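# Place a slip sheet and upright module in each crate

## Task

In every crate, put exactly one thin flat slip sheet lying flat on the crate floor, and on top of that sheet put exactly one small metal module, oriented with the same side up as it has at the start; every crate must end up resting flat on the table.

## Robot and tools

Setup: two arms stand at a table. left_arm, on the +y side, has a two-finger gripper. right_arm has a suction cup. Calibrated base origins in the scene frame are left_arm (-0.023, +0.384, +0.046) m and right_arm (-0.055, -0.492, +0.046) m. Both are almost unrotated, with a small yaw, and each has +z up. Cameras: cam_high, cam_low, cam_left_wrist, cam_right_wrist, each 672x504.

Frames: the scene frame has its origin at table-top height, halfway between the nominal bases, with +x out over the table, +z up and +y toward left_arm. Image sides do not match arm names. Each arm reports its hand pose and takes its commands in its own base frame. Fixed cameras and the table use the scene frame. Rotations turn about the Hand target's position.

execute_actions(actions, cameras): actions is a list of actions. Each action is a list of 1 to 15 rows. Each row lasts one 1/30 s step. If an action has fewer than 15 rows, its last row fills the remaining steps, so every action takes 0.5 s. Each row is ONE list of 16 numbers, all in [-1, 1], covering both arms even if only one moves:
- 0-5: left dx, dy, dz, rx, ry, rz
- 6-8: gripper position, force_limit, speed
- 9-14: right dx, dy, dz, rx, ry, rz
- 15: suction
The six pose numbers of each arm are an offset, not a pose. They count from that arm's Hand target as it stood when the action began, not from the previous row. 1.0 equals 0.6 m or 180 degrees. rx, ry, rz form a single rotation vector. Sending the same offset again moves the arm further. All six zero asks for the current Hand target again. A translation longer than 1.0 gets shortened along its direction.
Gripper numbers are absolute settings. position +1 is fully open (85 mm), about -0.8 brings the pads together, and -1 closes until something blocks. force_limit and speed both start at +1. Speed runs from about 20 mm/s at -1 through 85 at 0 to 150 at +1. A slow close at low force_limit gives a gentler grip, roughly 30 N per pad. Fast, wide closes can reach 200 N or more. Suction above 0.01 is on; 0.01 or below is off.
A 0 in any gripper or suction slot is itself a command. To keep the current setting, repeat the last value you sent. cameras chooses which images come back: omit it or send ["all"] for all, or [] for none. An unknown name voids the call. An empty actions list only reports state.

move(target, speed, blend, stop_force, zero, blocking, cameras): target is one 16-number row with the same layout and scale, or a list of up to 15 such rows. Every row is an offset from the Hand targets at the move's start, not from the row before. Paths are straight, and all arms finish together, within a 10 s limit.
- speed: m/s, 0.002 to 1, default 0.25; turning runs at up to twice that in rad/s. Give one value, or one per target.
- blend: metres; rounds corners in a list.
- stop_force: 12 to 80 N, shared by both arms. It ends an arm's path when the push against its travel exceeds that value. Use it only slowly and without turning. Leave it out when backing away from a contact.
- zero: true (default) re-zeroes the force reading first.
- blocking=false returns after about 0.5 s and cannot be combined with stop_force.
The result adds a "move:" line. Endings include done (at rest within 3 mm and 2 degrees), off_target, moving, held and fault. limits=paced means the pose was clipped; limits=held means steps were withheld.

wait(seconds 0-10) lets time pass while holding the last commands. stop() brakes a running move; the gripper and suction keep doing what they were doing. zoom_image(camera, region=[x0,y0,x1,y1]) magnifies part of that camera's latest image; the region can be at most 504x504 pixels. read_manual(section="licences") only returns licence text. finished_scene(scene 1 or 2) ends the scene for good. Call it only once the result holds with the robot let go.

Reading results: end_effector_position is in metres, and end_effector_quat_wxyz is in the arm's base frame. Both can be off by a few cm. "Hand target" is the last commanded pose after clipping, and the next offsets count from it. Each control step clips commands to 70 mm and 16 degrees from the measured pose, so the hand often stops short. Send the remaining gap again as an offset.
For the gripper, end_effector_position is the point between the closed pads, and the fingers point along its +z. object_status means: 0 moving, 1 blocked while opening, 2 blocked while closing (a grip), 3 reached the request or pads met. position_measured is in counts: 3 open, 78 about 60 mm, 130 about 40 mm, 180 about 20 mm, 230 pads together.
For the cup, the point is the rim centre, and the cup faces its +z. The rim is 41 mm wide and must seal all round on a smooth flat face. suction_measured is near 0 with no seal and 0.83 or more when airtight. part_present turns 1 at 0.50 and back to 0 below 0.45. A held part sits up to 16 mm nearer the tool than expected. To release, set the part down, switch suction off and lift at least 22 mm. Flange force is the estimated outside force in tool axes. Joint velocities may read "within noise".

Avoid:
- Contact torque at a joint's limit, or 150 N on any part of an arm. Either stops that arm for 10 s.
- Aiming even slightly past a firm contact.
- Hard gripping of parts still resting on something.
- Fast swings, drops, or releasing moving parts.
- Letting anything fall off the table.
- Arm-to-arm collisions.
- Long stretched or loaded holds, which overheat motors (MOTOR HOT, then a 30-60 s brake).

Each tool is called after "Request:" as name(argument=value, ...), one argument or row to a line, values as JSON.

## Session

Request:
execute_actions(
  actions=[],
)

Scene clock: 0.00 s.
left_arm: end_effector_position=(+0.4283, +0.0980, +0.3101) position_measured=3 object_status=3 end_effector_quat_wxyz=(-0.219, +0.416, +0.765, +0.439) | right_arm: end_effector_position=(+0.0341, -0.2465, +0.1941) suction_measured=0.00 part_present=0 end_effector_quat_wxyz=(+0.014, +0.707, +0.707, -0.011)
Joint positions: left_arm=[-0.231 0.048 0.02 -1.014 -1.722 -0.834] | right_arm=[-0.855 -0.591 -0.682 0.02 -1.451 -0.717]
Joint velocities: within noise
Flange force (N): no reading
Hand target: left_arm +0.4283, +0.0980, +0.3101; -0.219, +0.416, +0.765, +0.439 | right_arm +0.0341, -0.2465, +0.1941; +0.014, +0.707, +0.707, -0.011

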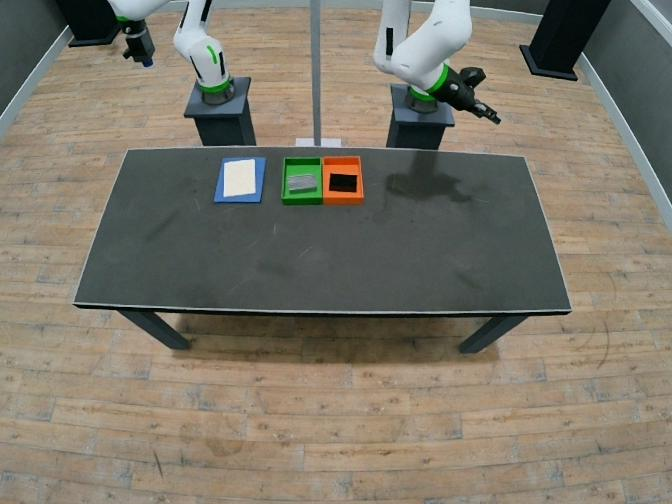

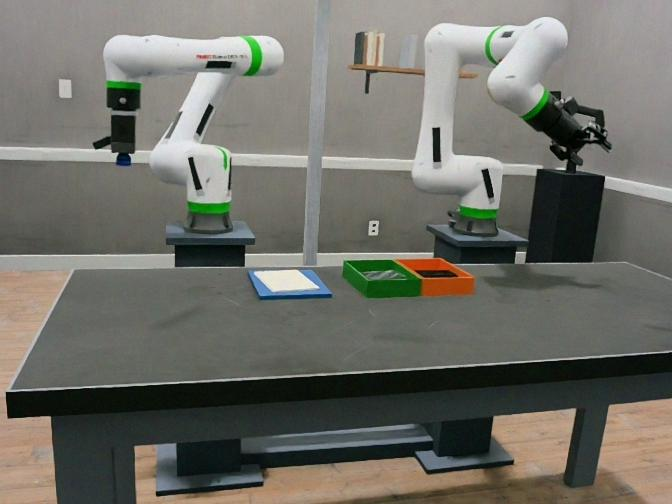

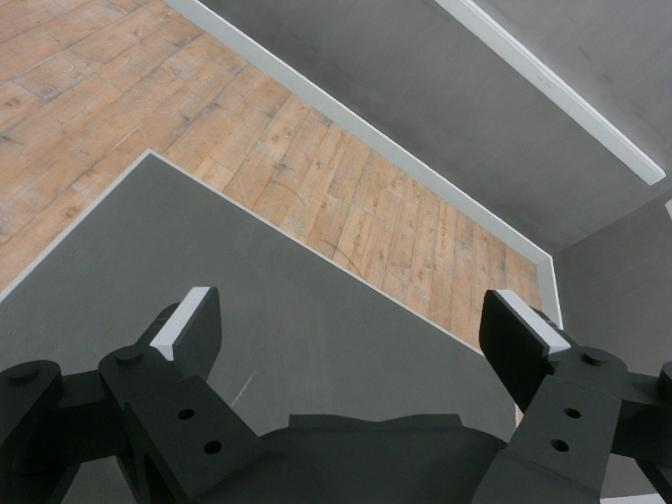

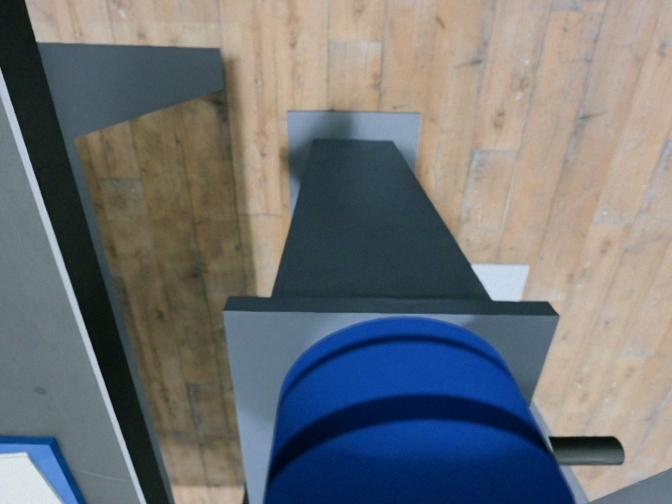

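Request:
zoom_image(
  camera="cam_high",
  region=[200, 140, 380, 220],
)

Request:
zoom_image(
  camera="cam_low",
  region=[230, 240, 490, 310],
)

Scaled by 2.800 from the camera's 672x504 image, which has a finer 960x720 frame.

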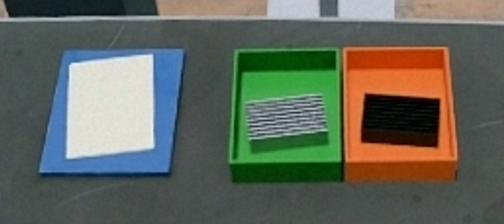

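Scaled by 1.938 from the camera's 672x504 image, which has a finer 960x720 frame.

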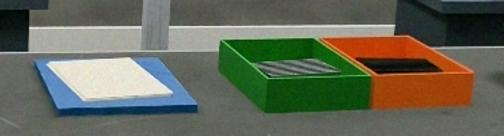

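Request:
move(
  target=[-0.3,-0.6,0.15,-0.3135,0.105,-0.1665,1,-1,-0.5,0.36,0.3,0.26,0,0,0,0],
)

Scene clock: 41.07 s.
left_arm: end_effector_position=(+0.2483, -0.2620, +0.4001) position_measured=3 object_status=3 end_effector_quat_wxyz=(+0.000, +0.707, +0.707, +0.000) | right_arm: end_effector_position=(+0.2501, -0.0665, +0.3502) suction_measured=0.00 part_present=0 end_effector_quat_wxyz=(+0.014, +0.707, +0.707, -0.011)
Joint positions: left_arm=[-0.444 -0.183 0.11 -0.001 -1.864 -1.126] | right_arm=[0.312 -0.504 -0.278 0.035 -1.805 -1.874]
Joint velocities: within noise
Flange force (N): left_arm=[-1.2 -4.6 3.8] | right_arm=[0.0 -11.4 6.2]
Hand target: left_arm +0.2483, -0.2620, +0.4001; +0.000, +0.707, +0.707, +0.000 | right_arm +0.2501, -0.0665, +0.3501; +0.014, +0.707, +0.707, -0.011
Off the commanded pose: left_arm 0.000 m, 0 deg | right_arm 0.000 m, 0 deg.
move: done

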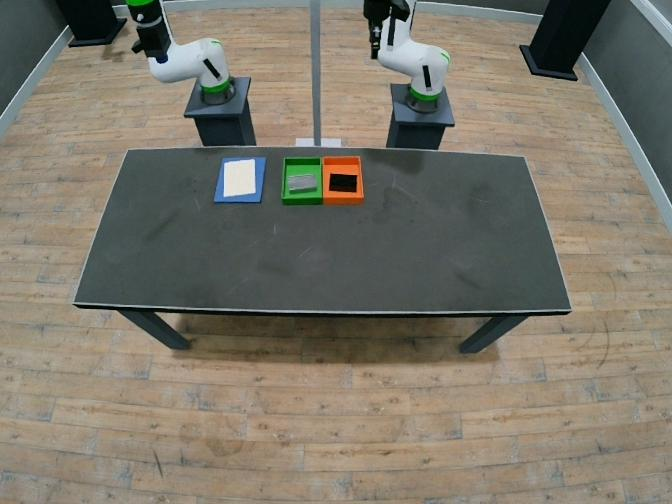

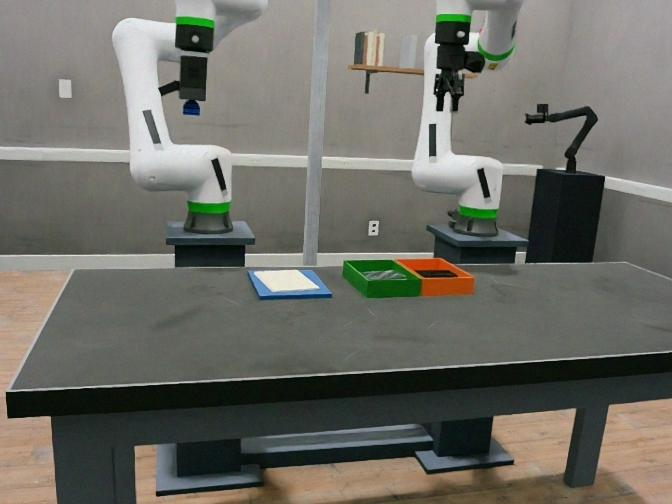

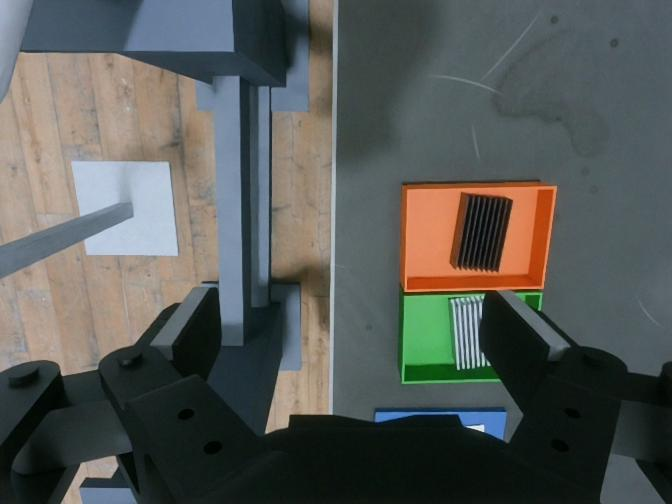

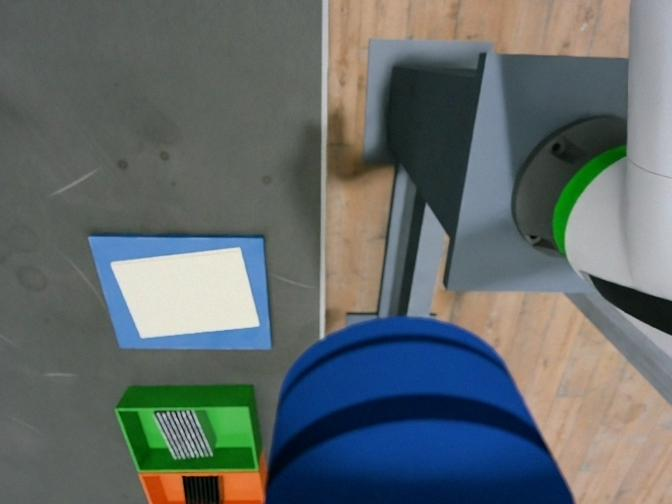

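Request:
move(
  target=[0.325,-0.173,-0.2,0,0,-0.067,1,-1,-0.5,0,0,0,0,0,0,0],
  cameras=["cam_left_wrist","cam_low"],
)

Request:
zoom_image(
  camera="cam_left_wrist",
  region=[84, 0, 588, 504],
)

Scene clock: 64.53 s.
left_arm: end_effector_position=(+0.4433, -0.3658, +0.2802) position_measured=3 object_status=3 end_effector_quat_wxyz=(+0.000, +0.777, +0.629, +0.000) | right_arm: end_effector_position=(+0.2501, -0.0665, +0.3501) suction_measured=0.00 part_present=0 end_effector_quat_wxyz=(+0.014, +0.707, +0.707, -0.011)
Joint positions: left_arm=[-0.462 0.323 0.367 -0.001 -1.615 -1.319] | right_arm=[0.312 -0.504 -0.278 0.035 -1.805 -1.874]
Joint velocities: within noise
Flange force (N): left_arm=[0.9 -8.5 2.5] | right_arm=[0.2 -6.1 7.4]
Hand target: left_arm +0.4433, -0.3658, +0.2801; +0.000, +0.777, +0.629, +0.000 | right_arm +0.2501, -0.0665, +0.3501; +0.014, +0.707, +0.707, -0.011
Off the commanded pose: left_arm 0.000 m, 0 deg | right_arm 0.000 m, 0 deg.
move: done
Images, in order (width x height): cam_low 672x504, cam_left_wrist 672x504.

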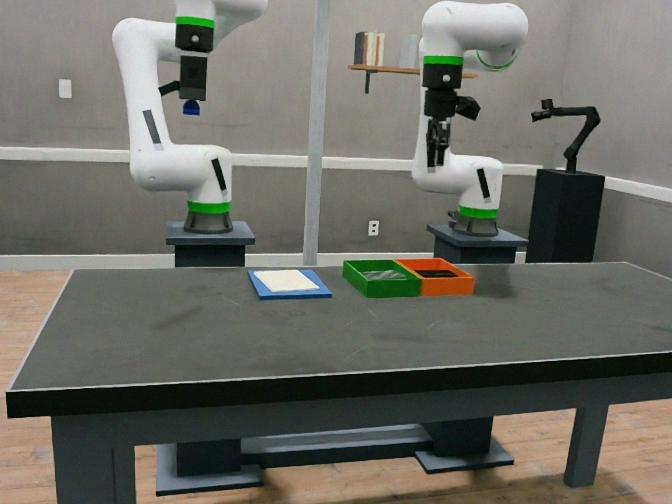

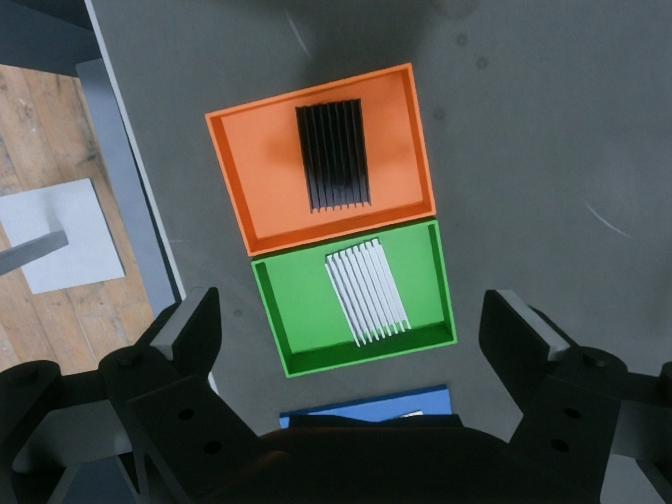

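Scaled by 1.000.

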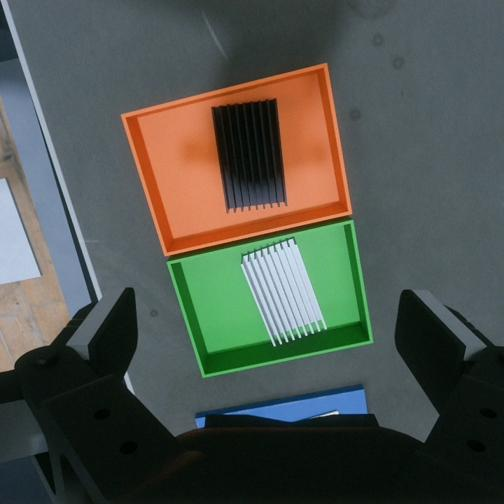

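Request:
move(
  target=[-0.011,0.021,-0.2,0,0,0.033,1,-1,-0.5,0,0,0,0,0,0,0],
  cameras=["cam_left_wrist","cam_low"],
)

Scene clock: 103.37 s.
left_arm: end_effector_position=(+0.4367, -0.3532, +0.1601) position_measured=3 object_status=3 end_effector_quat_wxyz=(+0.000, +0.744, +0.668, +0.000) | right_arm: end_effector_position=(+0.2501, -0.0665, +0.3501) suction_measured=0.00 part_present=0 end_effector_quat_wxyz=(+0.014, +0.707, +0.707, -0.011)
Joint positions: left_arm=[-0.447 0.319 0.081 -0.001 -1.332 -1.23] | right_arm=[0.312 -0.504 -0.278 0.035 -1.805 -1.874]
Joint velocities: within noise
Flange force (N): left_arm=[1.2 -6.7 0.5] | right_arm=[-0.4 -5.9 7.4]
Hand target: left_arm +0.4367, -0.3532, +0.1601; +0.000, +0.744, +0.668, +0.000 | right_arm +0.2501, -0.0665, +0.3501; +0.014, +0.707, +0.707, -0.011
Off the commanded pose: left_arm 0.000 m, 0 deg | right_arm 0.000 m, 0 deg.
move: done
Images, in order (width x height): cam_low 672x504, cam_left_wrist 672x504.

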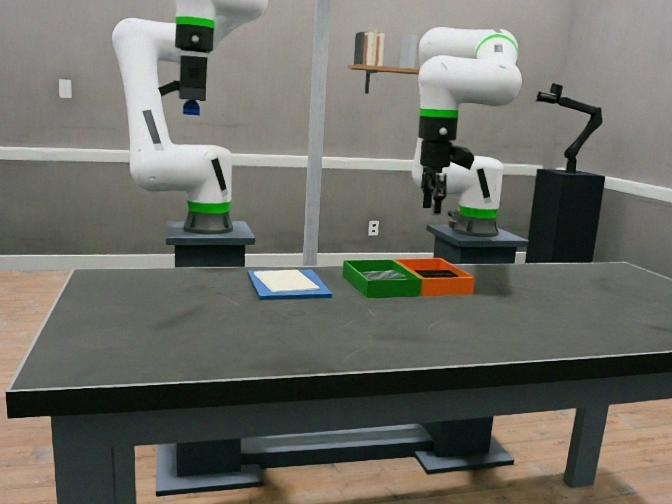

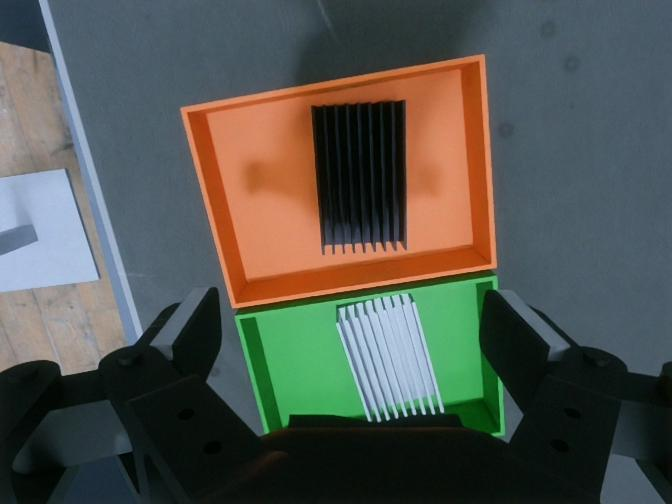

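Request:
move(
  target=[0.0217,0.0145,-0.1167,0,0,0.0167,1,-1,-0.5,0,0,0,0,0,0,0],
  cameras=["cam_left_wrist","cam_low"],
)

Scene clock: 127.33 s.
left_arm: end_effector_position=(+0.4498, -0.3445, +0.0901) position_measured=3 object_status=3 end_effector_quat_wxyz=(+0.000, +0.726, +0.688, +0.000) | right_arm: end_effector_position=(+0.2501, -0.0665, +0.3501) suction_measured=0.00 part_present=0 end_effector_quat_wxyz=(+0.014, +0.707, +0.707, -0.011)
Joint positions: left_arm=[-0.423 0.384 -0.004 -0.001 -1.183 -1.202] | right_arm=[0.312 -0.504 -0.278 0.035 -1.805 -1.874]
Joint velocities: within noise
Flange force (N): left_arm=[-0.1 -4.9 -0.6] | right_arm=[0.3 -5.8 7.5]
Hand target: left_arm +0.4498, -0.3445, +0.0901; +0.000, +0.726, +0.688, +0.000 | right_arm +0.2501, -0.0665, +0.3501; +0.014, +0.707, +0.707, -0.011
Off the commanded pose: left_arm 0.000 m, 0 deg | right_arm 0.000 m, 0 deg.
move: done
Images, in order (width x height): cam_low 672x504, cam_left_wrist 672x504.

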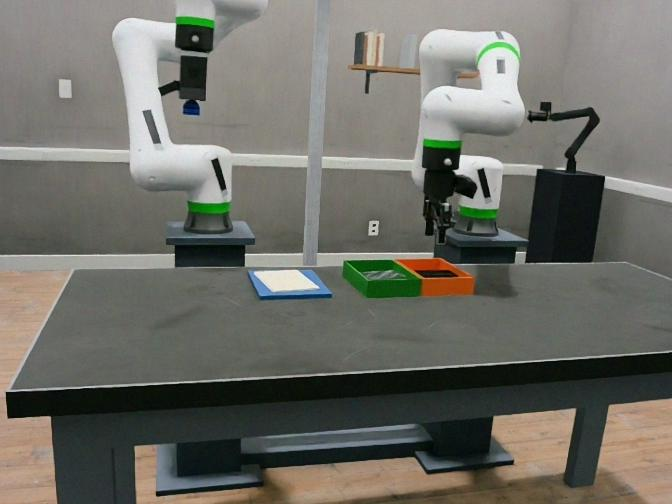

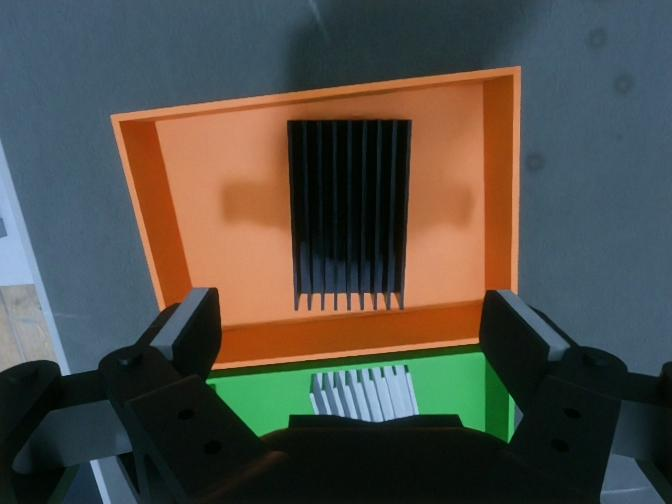

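Request:
move(
  target=[0.012,0.036,-0.0833,0,0,0,1,-1,-0.5,0,0,0,0,0,0,0],
  cameras=["cam_left_wrist","cam_low"],
)

Request:
zoom_image(
  camera="cam_low",
  region=[330, 180, 510, 315],
)

Scene clock: 165.03 s.
left_arm: end_effector_position=(+0.4570, -0.3229, +0.0401) position_measured=3 object_status=3 end_effector_quat_wxyz=(+0.000, +0.726, +0.688, +0.000) | right_arm: end_effector_position=(+0.2501, -0.0665, +0.3501) suction_measured=0.00 part_present=0 end_effector_quat_wxyz=(+0.014, +0.707, +0.707, -0.011)
Joint positions: left_arm=[-0.381 0.42 -0.081 -0.001 -1.069 -1.244] | right_arm=[0.312 -0.504 -0.278 0.035 -1.805 -1.874]
Joint velocities: within noise
Flange force (N): left_arm=[1.2 -5.7 -1.6] | right_arm=[-0.2 -5.7 7.5]
Hand target: left_arm +0.4570, -0.3229, +0.0401; +0.000, +0.726, +0.688, +0.000 | right_arm +0.2501, -0.0665, +0.3501; +0.014, +0.707, +0.707, -0.011
Off the commanded pose: left_arm 0.000 m, 0 deg | right_arm 0.000 m, 0 deg.
move: done
Images, in order (width x height): cam_low 672x504, cam_left_wrist 672x504.

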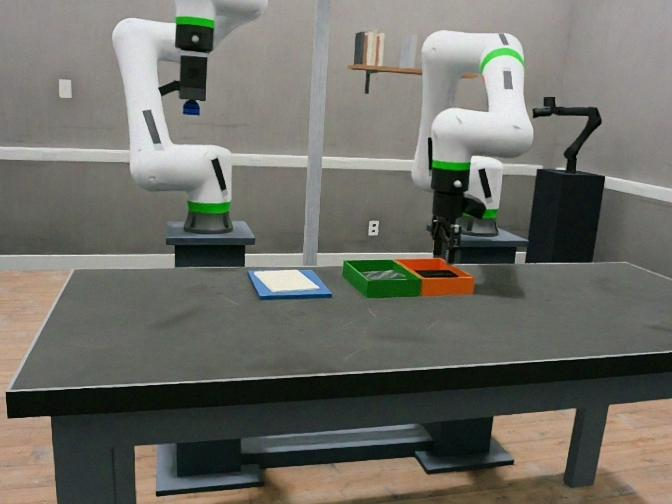

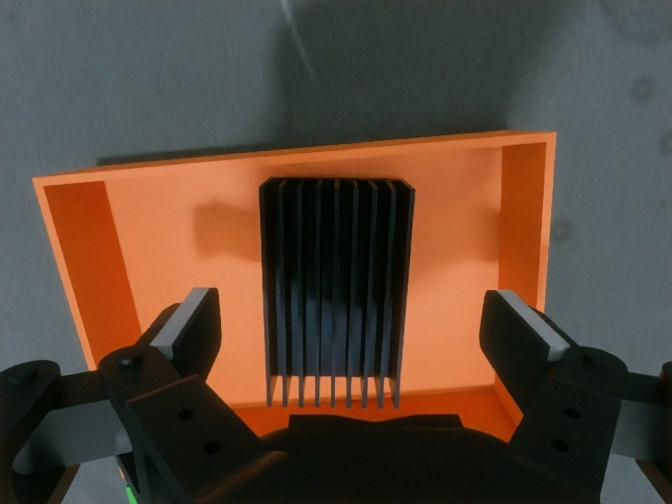

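Scaled by 2.800 from the camera's 672x504 image, which has a finer 960x720 frame.

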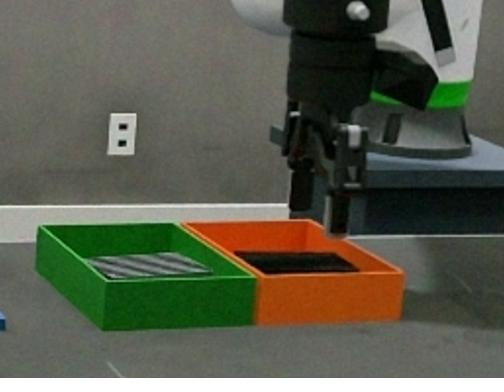

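Request:
move(
  target=[-0.01,0,-0.075,0,0,0,1,-1,-0.5,0,0,0,0,0,0,0],
  speed=0.08,
  stop_force=15,
  cameras=["cam_left_wrist","cam_low"],
)

Request:
zoom_image(
  camera="cam_low",
  region=[330, 180, 510, 315],
)

Scene clock: 176.50 s.
left_arm: end_effector_position=(+0.4510, -0.3229, -0.0049) position_measured=3 object_status=3 end_effector_quat_wxyz=(+0.000, +0.726, +0.688, +0.000) | right_arm: end_effector_position=(+0.2501, -0.0665, +0.3501) suction_measured=0.00 part_present=0 end_effector_quat_wxyz=(+0.014, +0.707, +0.707, -0.011)
Joint positions: left_arm=[-0.385 0.468 -0.134 -0.001 -0.969 -1.239] | right_arm=[0.312 -0.504 -0.278 0.035 -1.805 -1.874]
Joint velocities: within noise
Flange force (N): left_arm=[-0.5 -5.2 -2.8] | right_arm=[0.7 -6.2 7.3]
Hand target: left_arm +0.4510, -0.3229, -0.0049; +0.000, +0.726, +0.688, +0.000 | right_arm +0.2501, -0.0665, +0.3501; +0.014, +0.707, +0.707, -0.011
Off the commanded pose: left_arm 0.000 m, 0 deg | right_arm 0.000 m, 0 deg.
move: done
Images, in order (width x height): cam_low 672x504, cam_left_wrist 672x504.

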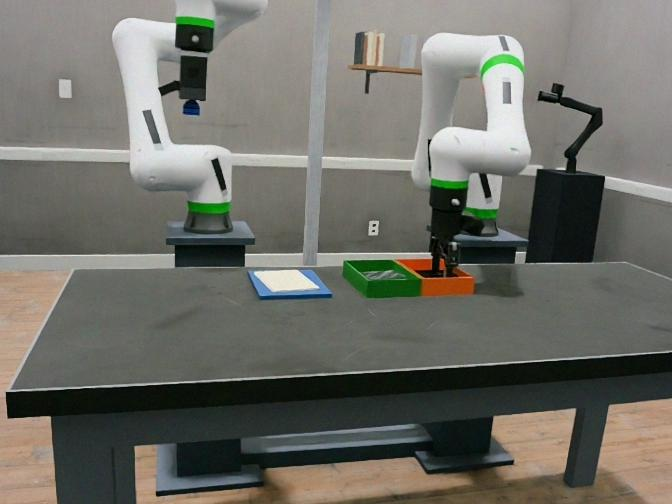

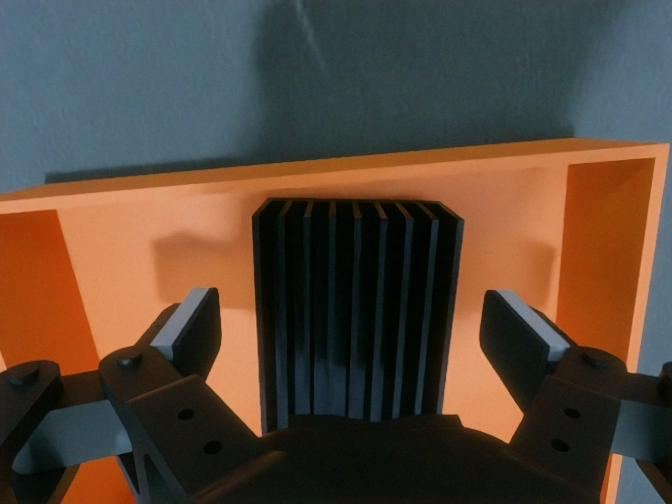

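Scaled by 2.800 from the camera's 672x504 image, which has a finer 960x720 frame.

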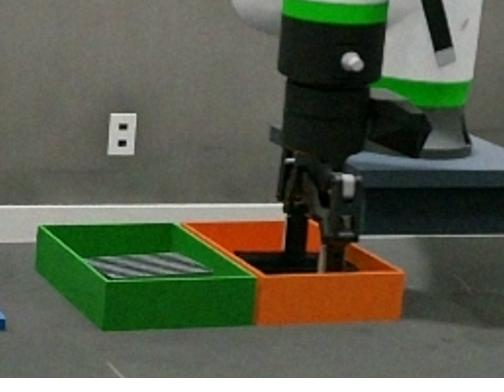

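Request:
move(
  target=[0.0033,0,-0.025,0,0,0,1,-1,-0.5,0,0,0,0,0,0,0],
  speed=0.03,
  stop_force=12,
  cameras=["cam_left_wrist","cam_low"],
)

Request:
zoom_image(
  camera="cam_low",
  region=[330, 180, 510, 315],
)

Scene clock: 185.07 s.
left_arm: end_effector_position=(+0.4529, -0.3229, -0.0199) position_measured=3 object_status=3 end_effector_quat_wxyz=(+0.000, +0.726, +0.688, +0.000) | right_arm: end_effector_position=(+0.2501, -0.0665, +0.3501) suction_measured=0.00 part_present=0 end_effector_quat_wxyz=(+0.014, +0.707, +0.707, -0.011)
Joint positions: left_arm=[-0.384 0.492 -0.139 -0.001 -0.94 -1.241] | right_arm=[0.312 -0.504 -0.278 0.035 -1.805 -1.874]
Joint velocities: within noise
Flange force (N): left_arm=[0.0 -4.4 -2.9] | right_arm=[0.4 -6.4 7.5]
Hand target: left_arm +0.4529, -0.3229, -0.0199; +0.000, +0.726, +0.688, +0.000 | right_arm +0.2501, -0.0665, +0.3501; +0.014, +0.707, +0.707, -0.011
Off the commanded pose: left_arm 0.000 m, 0 deg | right_arm 0.000 m, 0 deg.
move: done
Images, in order (width x height): cam_low 672x504, cam_left_wrist 672x504.

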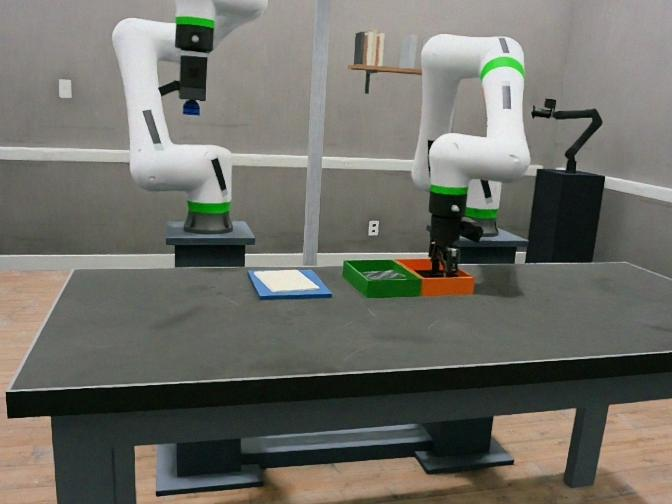

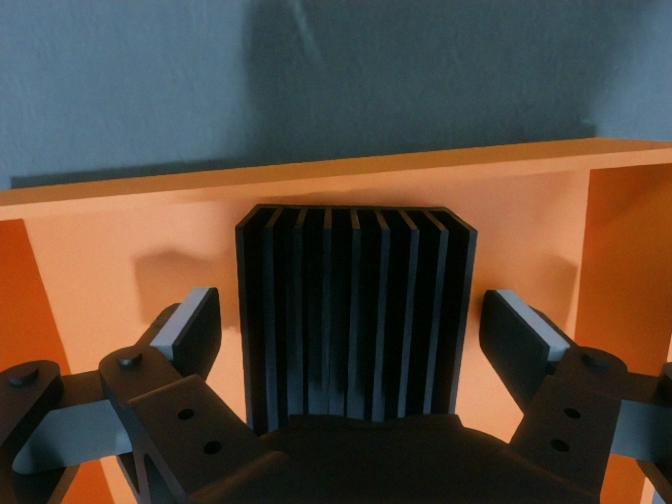

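Scaled by 2.800 from the camera's 672x504 image, which has a finer 960x720 frame.

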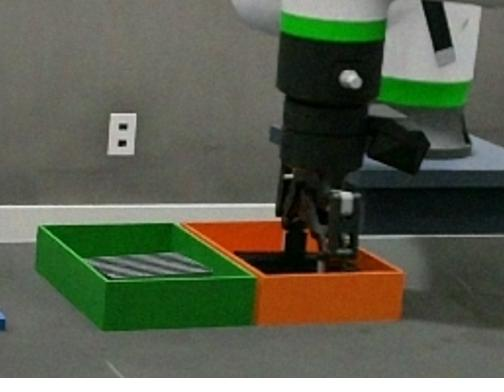

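Request:
execute_actions(
  actions=[
    [[0,0,0,0,0,0,-1,-0.6,-1,0,0,0,0,0,0,0]],
    [[0,0,0,0,0,0,-1,-0.6,-1,0,0,0,0,0,0,0]],
    [[0,0,0,0,0,0,-1,-0.6,-1,0,0,0,0,0,0,0]],
  ],
  cameras=["cam_left_wrist"],
)

Scene clock: 192.57 s.
left_arm: end_effector_position=(+0.4530, -0.3229, -0.0198) position_measured=77 object_status=2 end_effector_quat_wxyz=(+0.000, +0.726, +0.688, +0.000) | right_arm: end_effector_position=(+0.2501, -0.0665, +0.3501) suction_measured=0.00 part_present=0 end_effector_quat_wxyz=(+0.014, +0.707, +0.707, -0.011)
Joint positions: left_arm=[-0.384 0.492 -0.139 -0.001 -0.94 -1.241] | right_arm=[0.312 -0.504 -0.278 0.035 -1.805 -1.874]
Joint velocities: within noise
Flange force (N): left_arm=[7.6 -1.7 -71.9] | right_arm=[0.4 -5.9 7.5]
Flange force at the end of the 1st action (N): left_arm=[-0.4 -5.2 -2.6] | right_arm=[0.1 -5.9 7.4]
Flange force at the end of the 2nd action (N): left_arm=[-0.4 -5.0 -21.2] | right_arm=[-0.1 -6.6 7.5]
Hand target: left_arm +0.4529, -0.3229, -0.0199; +0.000, +0.726, +0.688, +0.000 | right_arm +0.2501, -0.0665, +0.3501; +0.014, +0.707, +0.707, -0.011
Off the commanded pose: left_arm 0.000 m, 0 deg | right_arm 0.000 m, 0 deg.
Step readings (end_effector_position of left_arm | right_arm; steps 1 to 15: 1st action; 16 to 30: 2nd action; 31 to 45: 3rd action):
0: (+0.4529, -0.3229, -0.0199) | (+0.2501, -0.0665, +0.3501)
1: (+0.4529, -0.3229, -0.0199) | (+0.2501, -0.0665, +0.3501)
2: (+0.4529, -0.3229, -0.0199) | (+0.2501, -0.0665, +0.3501)
4: (+0.4529, -0.3229, -0.0199) | (+0.2501, -0.0665, +0.3501)
8: (+0.4529, -0.3229, -0.0199) | (+0.2501, -0.0665, +0.3501)
15: (+0.4529, -0.3229, -0.0199) | (+0.2501, -0.0665, +0.3501)
16: (+0.4529, -0.3229, -0.0199) | (+0.2501, -0.0665, +0.3501)
17: (+0.4529, -0.3229, -0.0199) | (+0.2501, -0.0665, +0.3501)
19: (+0.4529, -0.3229, -0.0199) | (+0.2501, -0.0665, +0.3501)
23: (+0.4529, -0.3229, -0.0199) | (+0.2501, -0.0665, +0.3501)
30: (+0.4530, -0.3229, -0.0199) | (+0.2501, -0.0665, +0.3501)
31: (+0.4530, -0.3229, -0.0199) | (+0.2501, -0.0665, +0.3501)
32: (+0.4530, -0.3229, -0.0199) | (+0.2501, -0.0665, +0.3501)
34: (+0.4530, -0.3229, -0.0199) | (+0.2501, -0.0665, +0.3501)
38: (+0.4530, -0.3229, -0.0199) | (+0.2501, -0.0665, +0.3501)
45: (+0.4530, -0.3229, -0.0198) | (+0.2501, -0.0665, +0.3501)
Images, in order (width x height): cam_left_wrist 672x504.

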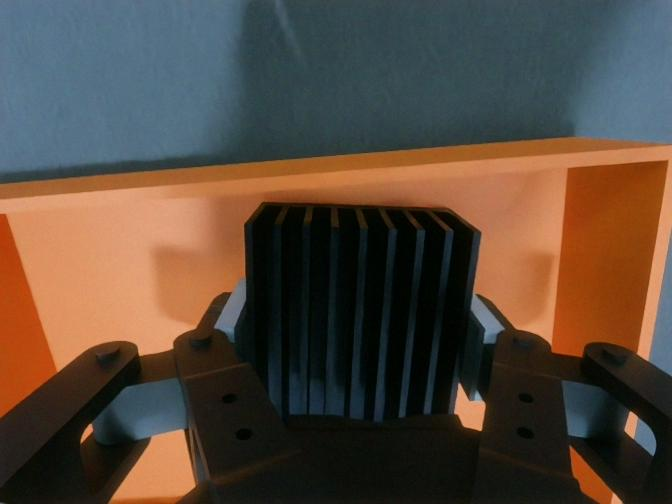

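Request:
move(
  target=[0,0,0.2,0,0,0,-1,-0.6,-1,0,0,0,0,0,0,0],
  speed=0.08,
  cameras=["cam_left_wrist","cam_low"],
)

Request:
zoom_image(
  camera="cam_low",
  region=[330, 180, 510, 315],
)

Scene clock: 203.83 s.
left_arm: end_effector_position=(+0.4529, -0.3229, +0.1001) position_measured=77 object_status=2 end_effector_quat_wxyz=(+0.000, +0.726, +0.688, +0.000) | right_arm: end_effector_position=(+0.2501, -0.0665, +0.3501) suction_measured=0.00 part_present=0 end_effector_quat_wxyz=(+0.014, +0.707, +0.707, -0.011)
Joint positions: left_arm=[-0.384 0.351 -0.024 -0.001 -1.196 -1.241] | right_arm=[0.312 -0.504 -0.278 0.035 -1.805 -1.874]
Joint velocities: within noise
Flange force (N): left_arm=[0.5 -5.8 1.4] | right_arm=[-0.1 -5.6 7.5]
Hand target: left_arm +0.4529, -0.3229, +0.1001; +0.000, +0.726, +0.688, +0.000 | right_arm +0.2501, -0.0665, +0.3501; +0.014, +0.707, +0.707, -0.011
Off the commanded pose: left_arm 0.000 m, 0 deg | right_arm 0.000 m, 0 deg.
move: done
Images, in order (width x height): cam_low 672x504, cam_left_wrist 672x504.

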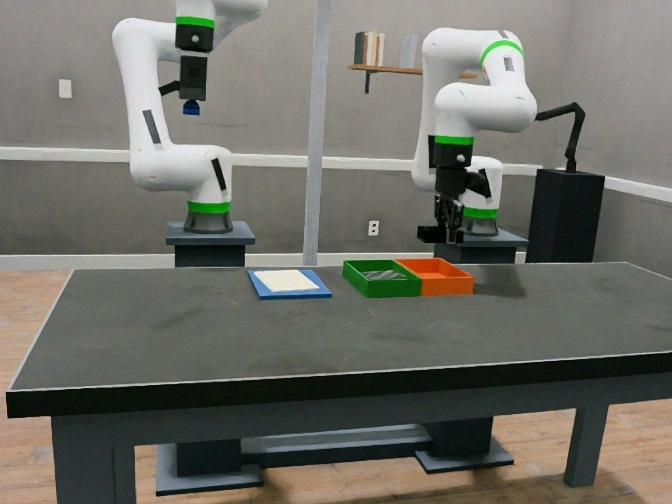

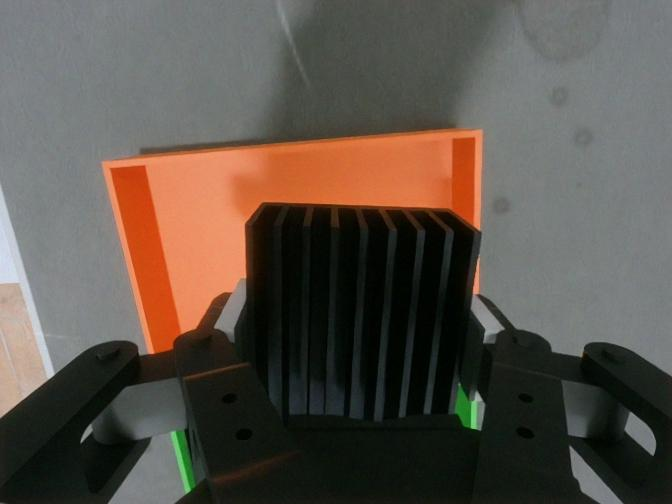

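Scaled by 2.800 from the camera's 672x504 image, which has a finer 960x720 frame.

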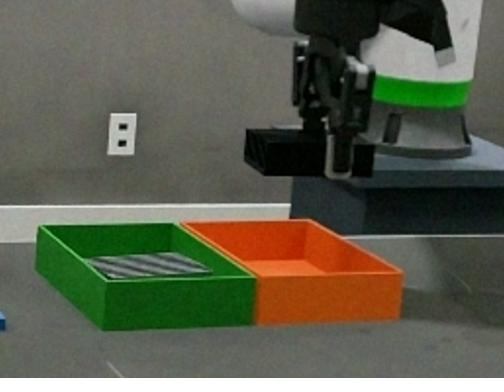

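Request:
move(
  target=[0,0.367,0,0,0,0,-1,-0.6,-1,0,0,0,0,0,0,0],
  speed=0.2,
  cameras=[],
)

Request:
move(
  target=[0,0,-0.18,0,0,0,-1,-0.6,-1,0,0,0,0,0,0,0],
  speed=0.1,
  cameras=["cam_left_wrist"],
)

Request:
move(
  target=[0,0,-0.033,0,0,0,-1,-0.6,-1,0,0,0,0,0,0,0],
  speed=0.01,
  stop_force=12,
  cameras=["cam_left_wrist"],
)

Request:
zoom_image(
  camera="cam_left_wrist",
  region=[200, 180, 520, 440],
)

Scene clock: 216.70 s.
left_arm: end_effector_position=(+0.4530, -0.1028, +0.1001) position_measured=77 object_status=2 end_effector_quat_wxyz=(+0.000, +0.726, +0.688, +0.000) | right_arm: end_effector_position=(+0.2501, -0.0665, +0.3501) suction_measured=0.00 part_present=0 end_effector_quat_wxyz=(+0.014, +0.707, +0.707, -0.011)
Joint positions: left_arm=[0.06 0.134 -0.295 -0.001 -1.142 -1.685] | right_arm=[0.312 -0.504 -0.278 0.035 -1.805 -1.874]
Joint velocities: within noise
Flange force (N): left_arm=[1.2 -4.6 1.0] | right_arm=[0.3 -6.2 7.2]
Hand target: left_arm +0.4529, -0.1027, +0.1001; +0.000, +0.726, +0.688, +0.000 | right_arm +0.2501, -0.0665, +0.3501; +0.014, +0.707, +0.707, -0.011
Off the commanded pose: left_arm 0.000 m, 0 deg | right_arm 0.000 m, 0 deg.
move: done
No camera images: "cameras" was empty.

Scene clock: 218.13 s.
left_arm: end_effector_position=(+0.4529, -0.1027, -0.0079) position_measured=77 object_status=2 end_effector_quat_wxyz=(+0.000, +0.726, +0.688, +0.000) | right_arm: end_effector_position=(+0.2501, -0.0665, +0.3501) suction_measured=0.00 part_present=0 end_effector_quat_wxyz=(+0.014, +0.707, +0.707, -0.011)
Joint positions: left_arm=[0.06 0.283 -0.408 -0.001 -0.879 -1.685] | right_arm=[0.312 -0.504 -0.278 0.035 -1.805 -1.874]
Joint velocities: within noise
Flange force (N): left_arm=[-3.2 -3.8 -1.0] | right_arm=[0.4 -5.6 7.3]
Hand target: left_arm +0.4529, -0.1027, -0.0079; +0.000, +0.726, +0.688, +0.000 | right_arm +0.2501, -0.0665, +0.3501; +0.014, +0.707, +0.707, -0.011
Off the commanded pose: left_arm 0.000 m, 0 deg | right_arm 0.000 m, 0 deg.
move: done
Images, in order (width x height): cam_left_wrist 672x504.

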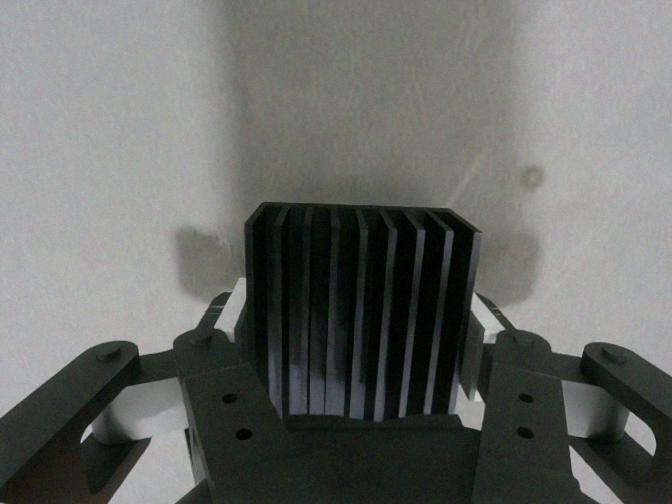

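Scene clock: 220.17 s.
left_arm: end_effector_position=(+0.4530, -0.1028, -0.0222) position_measured=77 object_status=2 end_effector_quat_wxyz=(+0.000, +0.726, +0.688, +0.000) | right_arm: end_effector_position=(+0.2501, -0.0665, +0.3501) suction_measured=0.00 part_present=0 end_effector_quat_wxyz=(+0.014, +0.707, +0.707, -0.011)
Joint positions: left_arm=[0.06 0.308 -0.418 -0.001 -0.844 -1.685] | right_arm=[0.312 -0.504 -0.278 0.035 -1.805 -1.874]
Joint velocities: within noise
Flange force (N): left_arm=[-1.0 -8.1 -28.1] | right_arm=[0.4 -6.2 7.5]
Hand target: left_arm +0.4530, -0.1027, -0.0222; +0.000, +0.726, +0.688, +0.000 (not the last commanded pose) | right_arm +0.2501, -0.0665, +0.3501; +0.014, +0.707, +0.707, -0.011
Off the commanded pose: left_arm 0.005 m, 0 deg | right_arm 0.000 m, 0 deg.
move: contact (left_arm)
Images, in order (width x height): cam_left_wrist 672x504.

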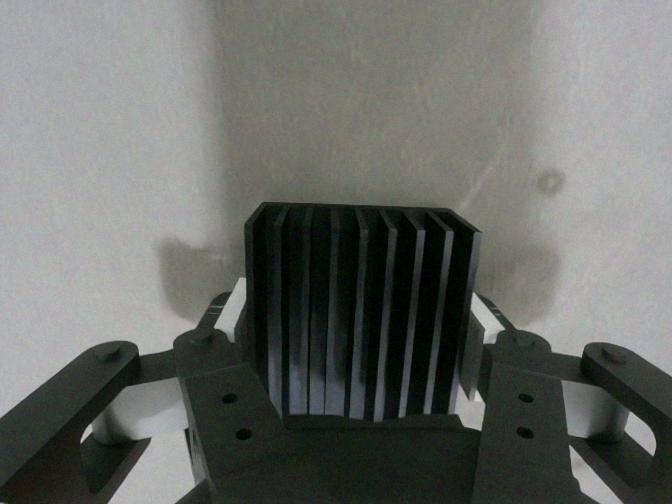

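Scaled by 1.575 from the camera's 672x504 image, which has a finer 960x720 frame.

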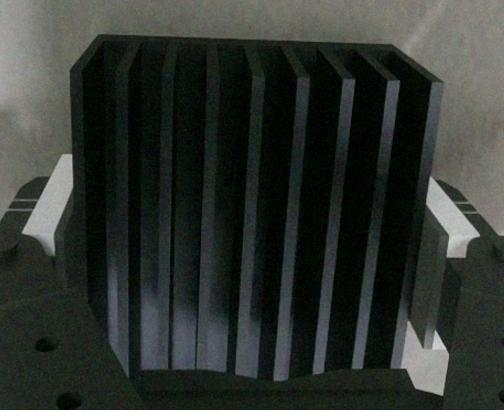

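Request:
execute_actions(
  actions=[
    [[0,0,0,0,0,0,1,-0.6,-1,0,0,0,0,0,0,0]],
    [[0,0,0,0,0,0,1,-0.6,-1,0,0,0,0,0,0,0]],
    [[0,0,0,0,0,0,1,-0.6,-1,0,0,0,0,0,0,0]],
  ],
  cameras=[],
)

Request:
move(
  target=[0,0,0.2,0,0,0,1,-0.6,-1,0,0,0,0,0,0,0],
  cameras=["cam_left_wrist","cam_low"],
)

Request:
zoom_image(
  camera="cam_low",
  region=[330, 180, 600, 315],
)

Scene clock: 229.27 s.
left_arm: end_effector_position=(+0.4530, -0.1027, -0.0222) position_measured=3 object_status=0 end_effector_quat_wxyz=(+0.000, +0.726, +0.688, +0.000) | right_arm: end_effector_position=(+0.2501, -0.0665, +0.3501) suction_measured=0.00 part_present=0 end_effector_quat_wxyz=(+0.014, +0.707, +0.707, -0.011)
Joint positions: left_arm=[0.06 0.308 -0.418 -0.001 -0.844 -1.685] | right_arm=[0.312 -0.504 -0.278 0.035 -1.805 -1.874]
Joint velocities: within noise
Flange force (N): left_arm=[-3.1 -3.2 -3.4] | right_arm=[0.2 -6.0 7.5]
Flange force at the end of the 1st action (N): left_arm=[-2.7 -3.5 -3.1] | right_arm=[0.3 -5.9 7.5]
Flange force at the end of the 2nd action (N): left_arm=[-2.7 -3.5 -3.4] | right_arm=[-0.1 -5.8 7.4]
Hand target: left_arm +0.4530, -0.1027, -0.0222; +0.000, +0.726, +0.688, +0.000 | right_arm +0.2501, -0.0665, +0.3501; +0.014, +0.707, +0.707, -0.011
Off the commanded pose: left_arm 0.000 m, 0 deg | right_arm 0.000 m, 0 deg.
Step readings (end_effector_position of left_arm | right_arm; steps 1 to 15: 1st action; 16 to 30: 2nd action; 31 to 45: 3rd action):
0: (+0.4530, -0.1027, -0.0222) | (+0.2501, -0.0665, +0.3501)
1: (+0.4530, -0.1027, -0.0222) | (+0.2501, -0.0665, +0.3501)
2: (+0.4530, -0.1027, -0.0222) | (+0.2501, -0.0665, +0.3501)
4: (+0.4530, -0.1027, -0.0222) | (+0.2501, -0.0665, +0.3501)
8: (+0.4530, -0.1027, -0.0222) | (+0.2501, -0.0665, +0.3501)
15: (+0.4530, -0.1027, -0.0222) | (+0.2501, -0.0665, +0.3501)
16: (+0.4530, -0.1027, -0.0222) | (+0.2501, -0.0665, +0.3501)
17: (+0.4530, -0.1027, -0.0222) | (+0.2501, -0.0665, +0.3501)
19: (+0.4530, -0.1027, -0.0222) | (+0.2501, -0.0665, +0.3501)
23: (+0.4530, -0.1027, -0.0222) | (+0.2501, -0.0665, +0.3501)
30: (+0.4530, -0.1027, -0.0222) | (+0.2501, -0.0665, +0.3501)
31: (+0.4530, -0.1027, -0.0222) | (+0.2501, -0.0665, +0.3501)
32: (+0.4530, -0.1027, -0.0222) | (+0.2501, -0.0665, +0.3501)
34: (+0.4530, -0.1027, -0.0222) | (+0.2501, -0.0665, +0.3501)
38: (+0.4530, -0.1027, -0.0222) | (+0.2501, -0.0665, +0.3501)
45: (+0.4530, -0.1027, -0.0222) | (+0.2501, -0.0665, +0.3501)
No camera images: "cameras" was empty.

Scene clock: 230.23 s.
left_arm: end_effector_position=(+0.4530, -0.1028, +0.0978) position_measured=3 object_status=3 end_effector_quat_wxyz=(+0.000, +0.726, +0.688, +0.000) | right_arm: end_effector_position=(+0.2501, -0.0665, +0.3501) suction_measured=0.00 part_present=0 end_effector_quat_wxyz=(+0.014, +0.707, +0.707, -0.011)
Joint positions: left_arm=[0.06 0.137 -0.298 -0.001 -1.136 -1.685] | right_arm=[0.312 -0.504 -0.278 0.035 -1.805 -1.874]
Joint velocities: within noise
Flange force (N): left_arm=[-2.8 -4.7 -1.2] | right_arm=[0.2 -5.8 7.4]
Hand target: left_arm +0.4530, -0.1027, +0.0978; +0.000, +0.726, +0.688, +0.000 | right_arm +0.2501, -0.0665, +0.3501; +0.014, +0.707, +0.707, -0.011
Off the commanded pose: left_arm 0.000 m, 0 deg | right_arm 0.000 m, 0 deg.
move: done
Images, in order (width x height): cam_low 672x504, cam_left_wrist 672x504.

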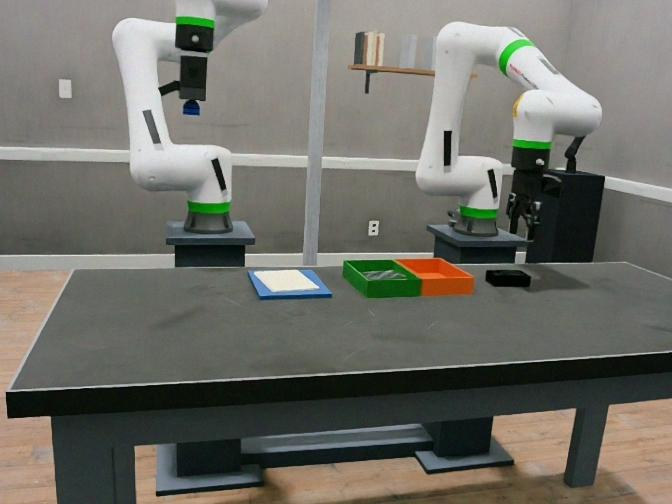

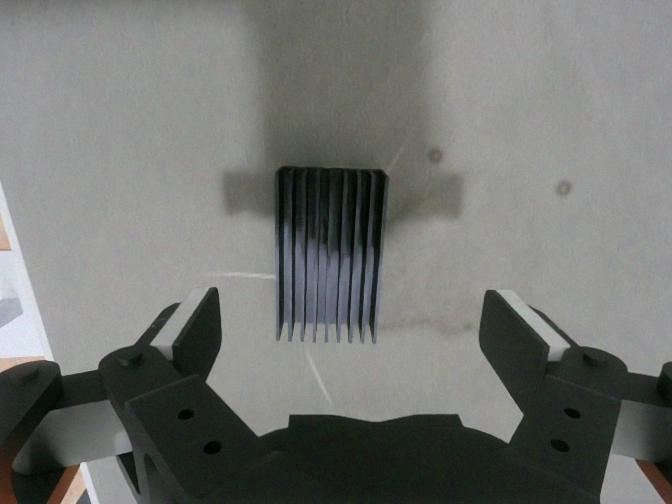

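Scaled by 1.867 from the camera's 672x504 image, which has a finer 960x720 frame.

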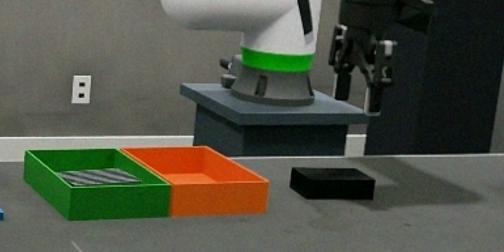

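Request:
move(
  target=[0.0117,-0.61,0.005,0,0,0.0556,1,-0.6,-1,0,0,0,0,0,0,0],
  cameras=["cam_left_wrist","cam_low"],
)

Scene clock: 245.30 s.
left_arm: end_effector_position=(+0.4601, -0.4687, +0.1008) position_measured=3 object_status=3 end_effector_quat_wxyz=(+0.000, +0.663, +0.748, +0.000) | right_arm: end_effector_position=(+0.2501, -0.0665, +0.3501) suction_measured=0.00 part_present=0 end_effector_quat_wxyz=(+0.014, +0.707, +0.707, -0.011)
Joint positions: left_arm=[-0.596 0.592 0.328 -0.001 -1.307 -0.854] | right_arm=[0.312 -0.504 -0.278 0.035 -1.805 -1.874]
Joint velocities: within noise
Flange force (N): left_arm=[0.7 -9.3 -0.6] | right_arm=[0.3 -5.7 7.5]
Hand target: left_arm +0.4600, -0.4687, +0.1008; +0.000, +0.663, +0.748, +0.000 | right_arm +0.2501, -0.0665, +0.3501; +0.014, +0.707, +0.707, -0.011
Off the commanded pose: left_arm 0.000 m, 0 deg | right_arm 0.000 m, 0 deg.
move: done
Images, in order (width x height): cam_low 672x504, cam_left_wrist 672x504.

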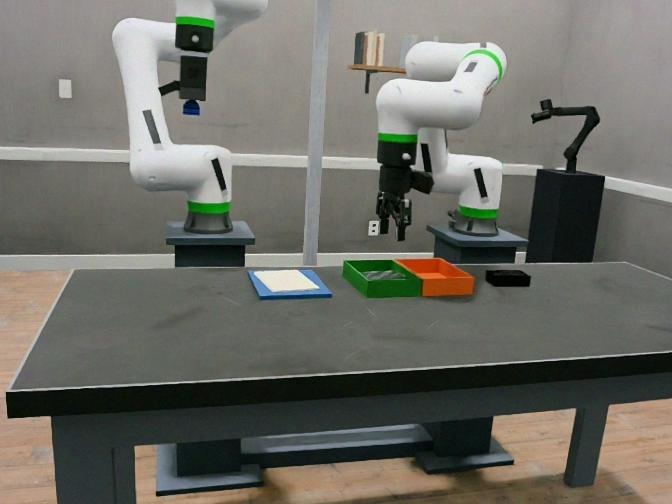

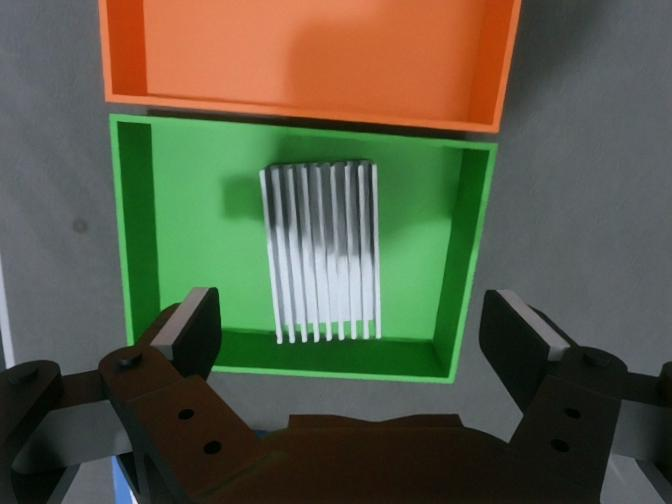

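Request:
move(
  target=[-0.004,0,-0.1,0,0,0.0278,1,-0.6,-1,0,0,0,0,0,0,0],
  speed=0.12,
  cameras=["cam_left_wrist"],
)

Scene clock: 254.83 s.
left_arm: end_effector_position=(+0.4576, -0.4687, +0.0408) position_measured=3 object_status=3 end_effector_quat_wxyz=(+0.000, +0.630, +0.777, +0.000) | right_arm: end_effector_position=(+0.2501, -0.0665, +0.3501) suction_measured=0.00 part_present=0 end_effector_quat_wxyz=(+0.014, +0.707, +0.707, -0.011)
Joint positions: left_arm=[-0.598 0.636 0.251 -0.001 -1.186 -0.765] | right_arm=[0.312 -0.504 -0.278 0.035 -1.805 -1.874]
Joint velocities: within noise
Flange force (N): left_arm=[4.5 -5.5 -1.4] | right_arm=[0.2 -5.6 7.6]
Hand target: left_arm +0.4576, -0.4687, +0.0408; +0.000, +0.630, +0.777, +0.000 | right_arm +0.2501, -0.0665, +0.3501; +0.014, +0.707, +0.707, -0.011
Off the commanded pose: left_arm 0.000 m, 0 deg | right_arm 0.000 m, 0 deg.
move: done
Images, in order (width x height): cam_left_wrist 672x504.

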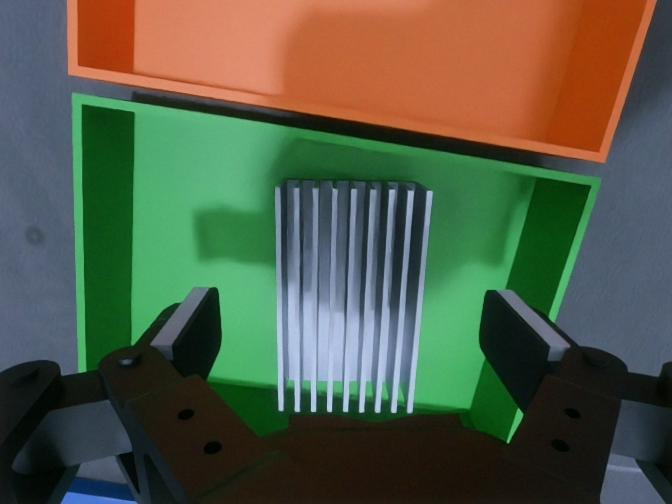

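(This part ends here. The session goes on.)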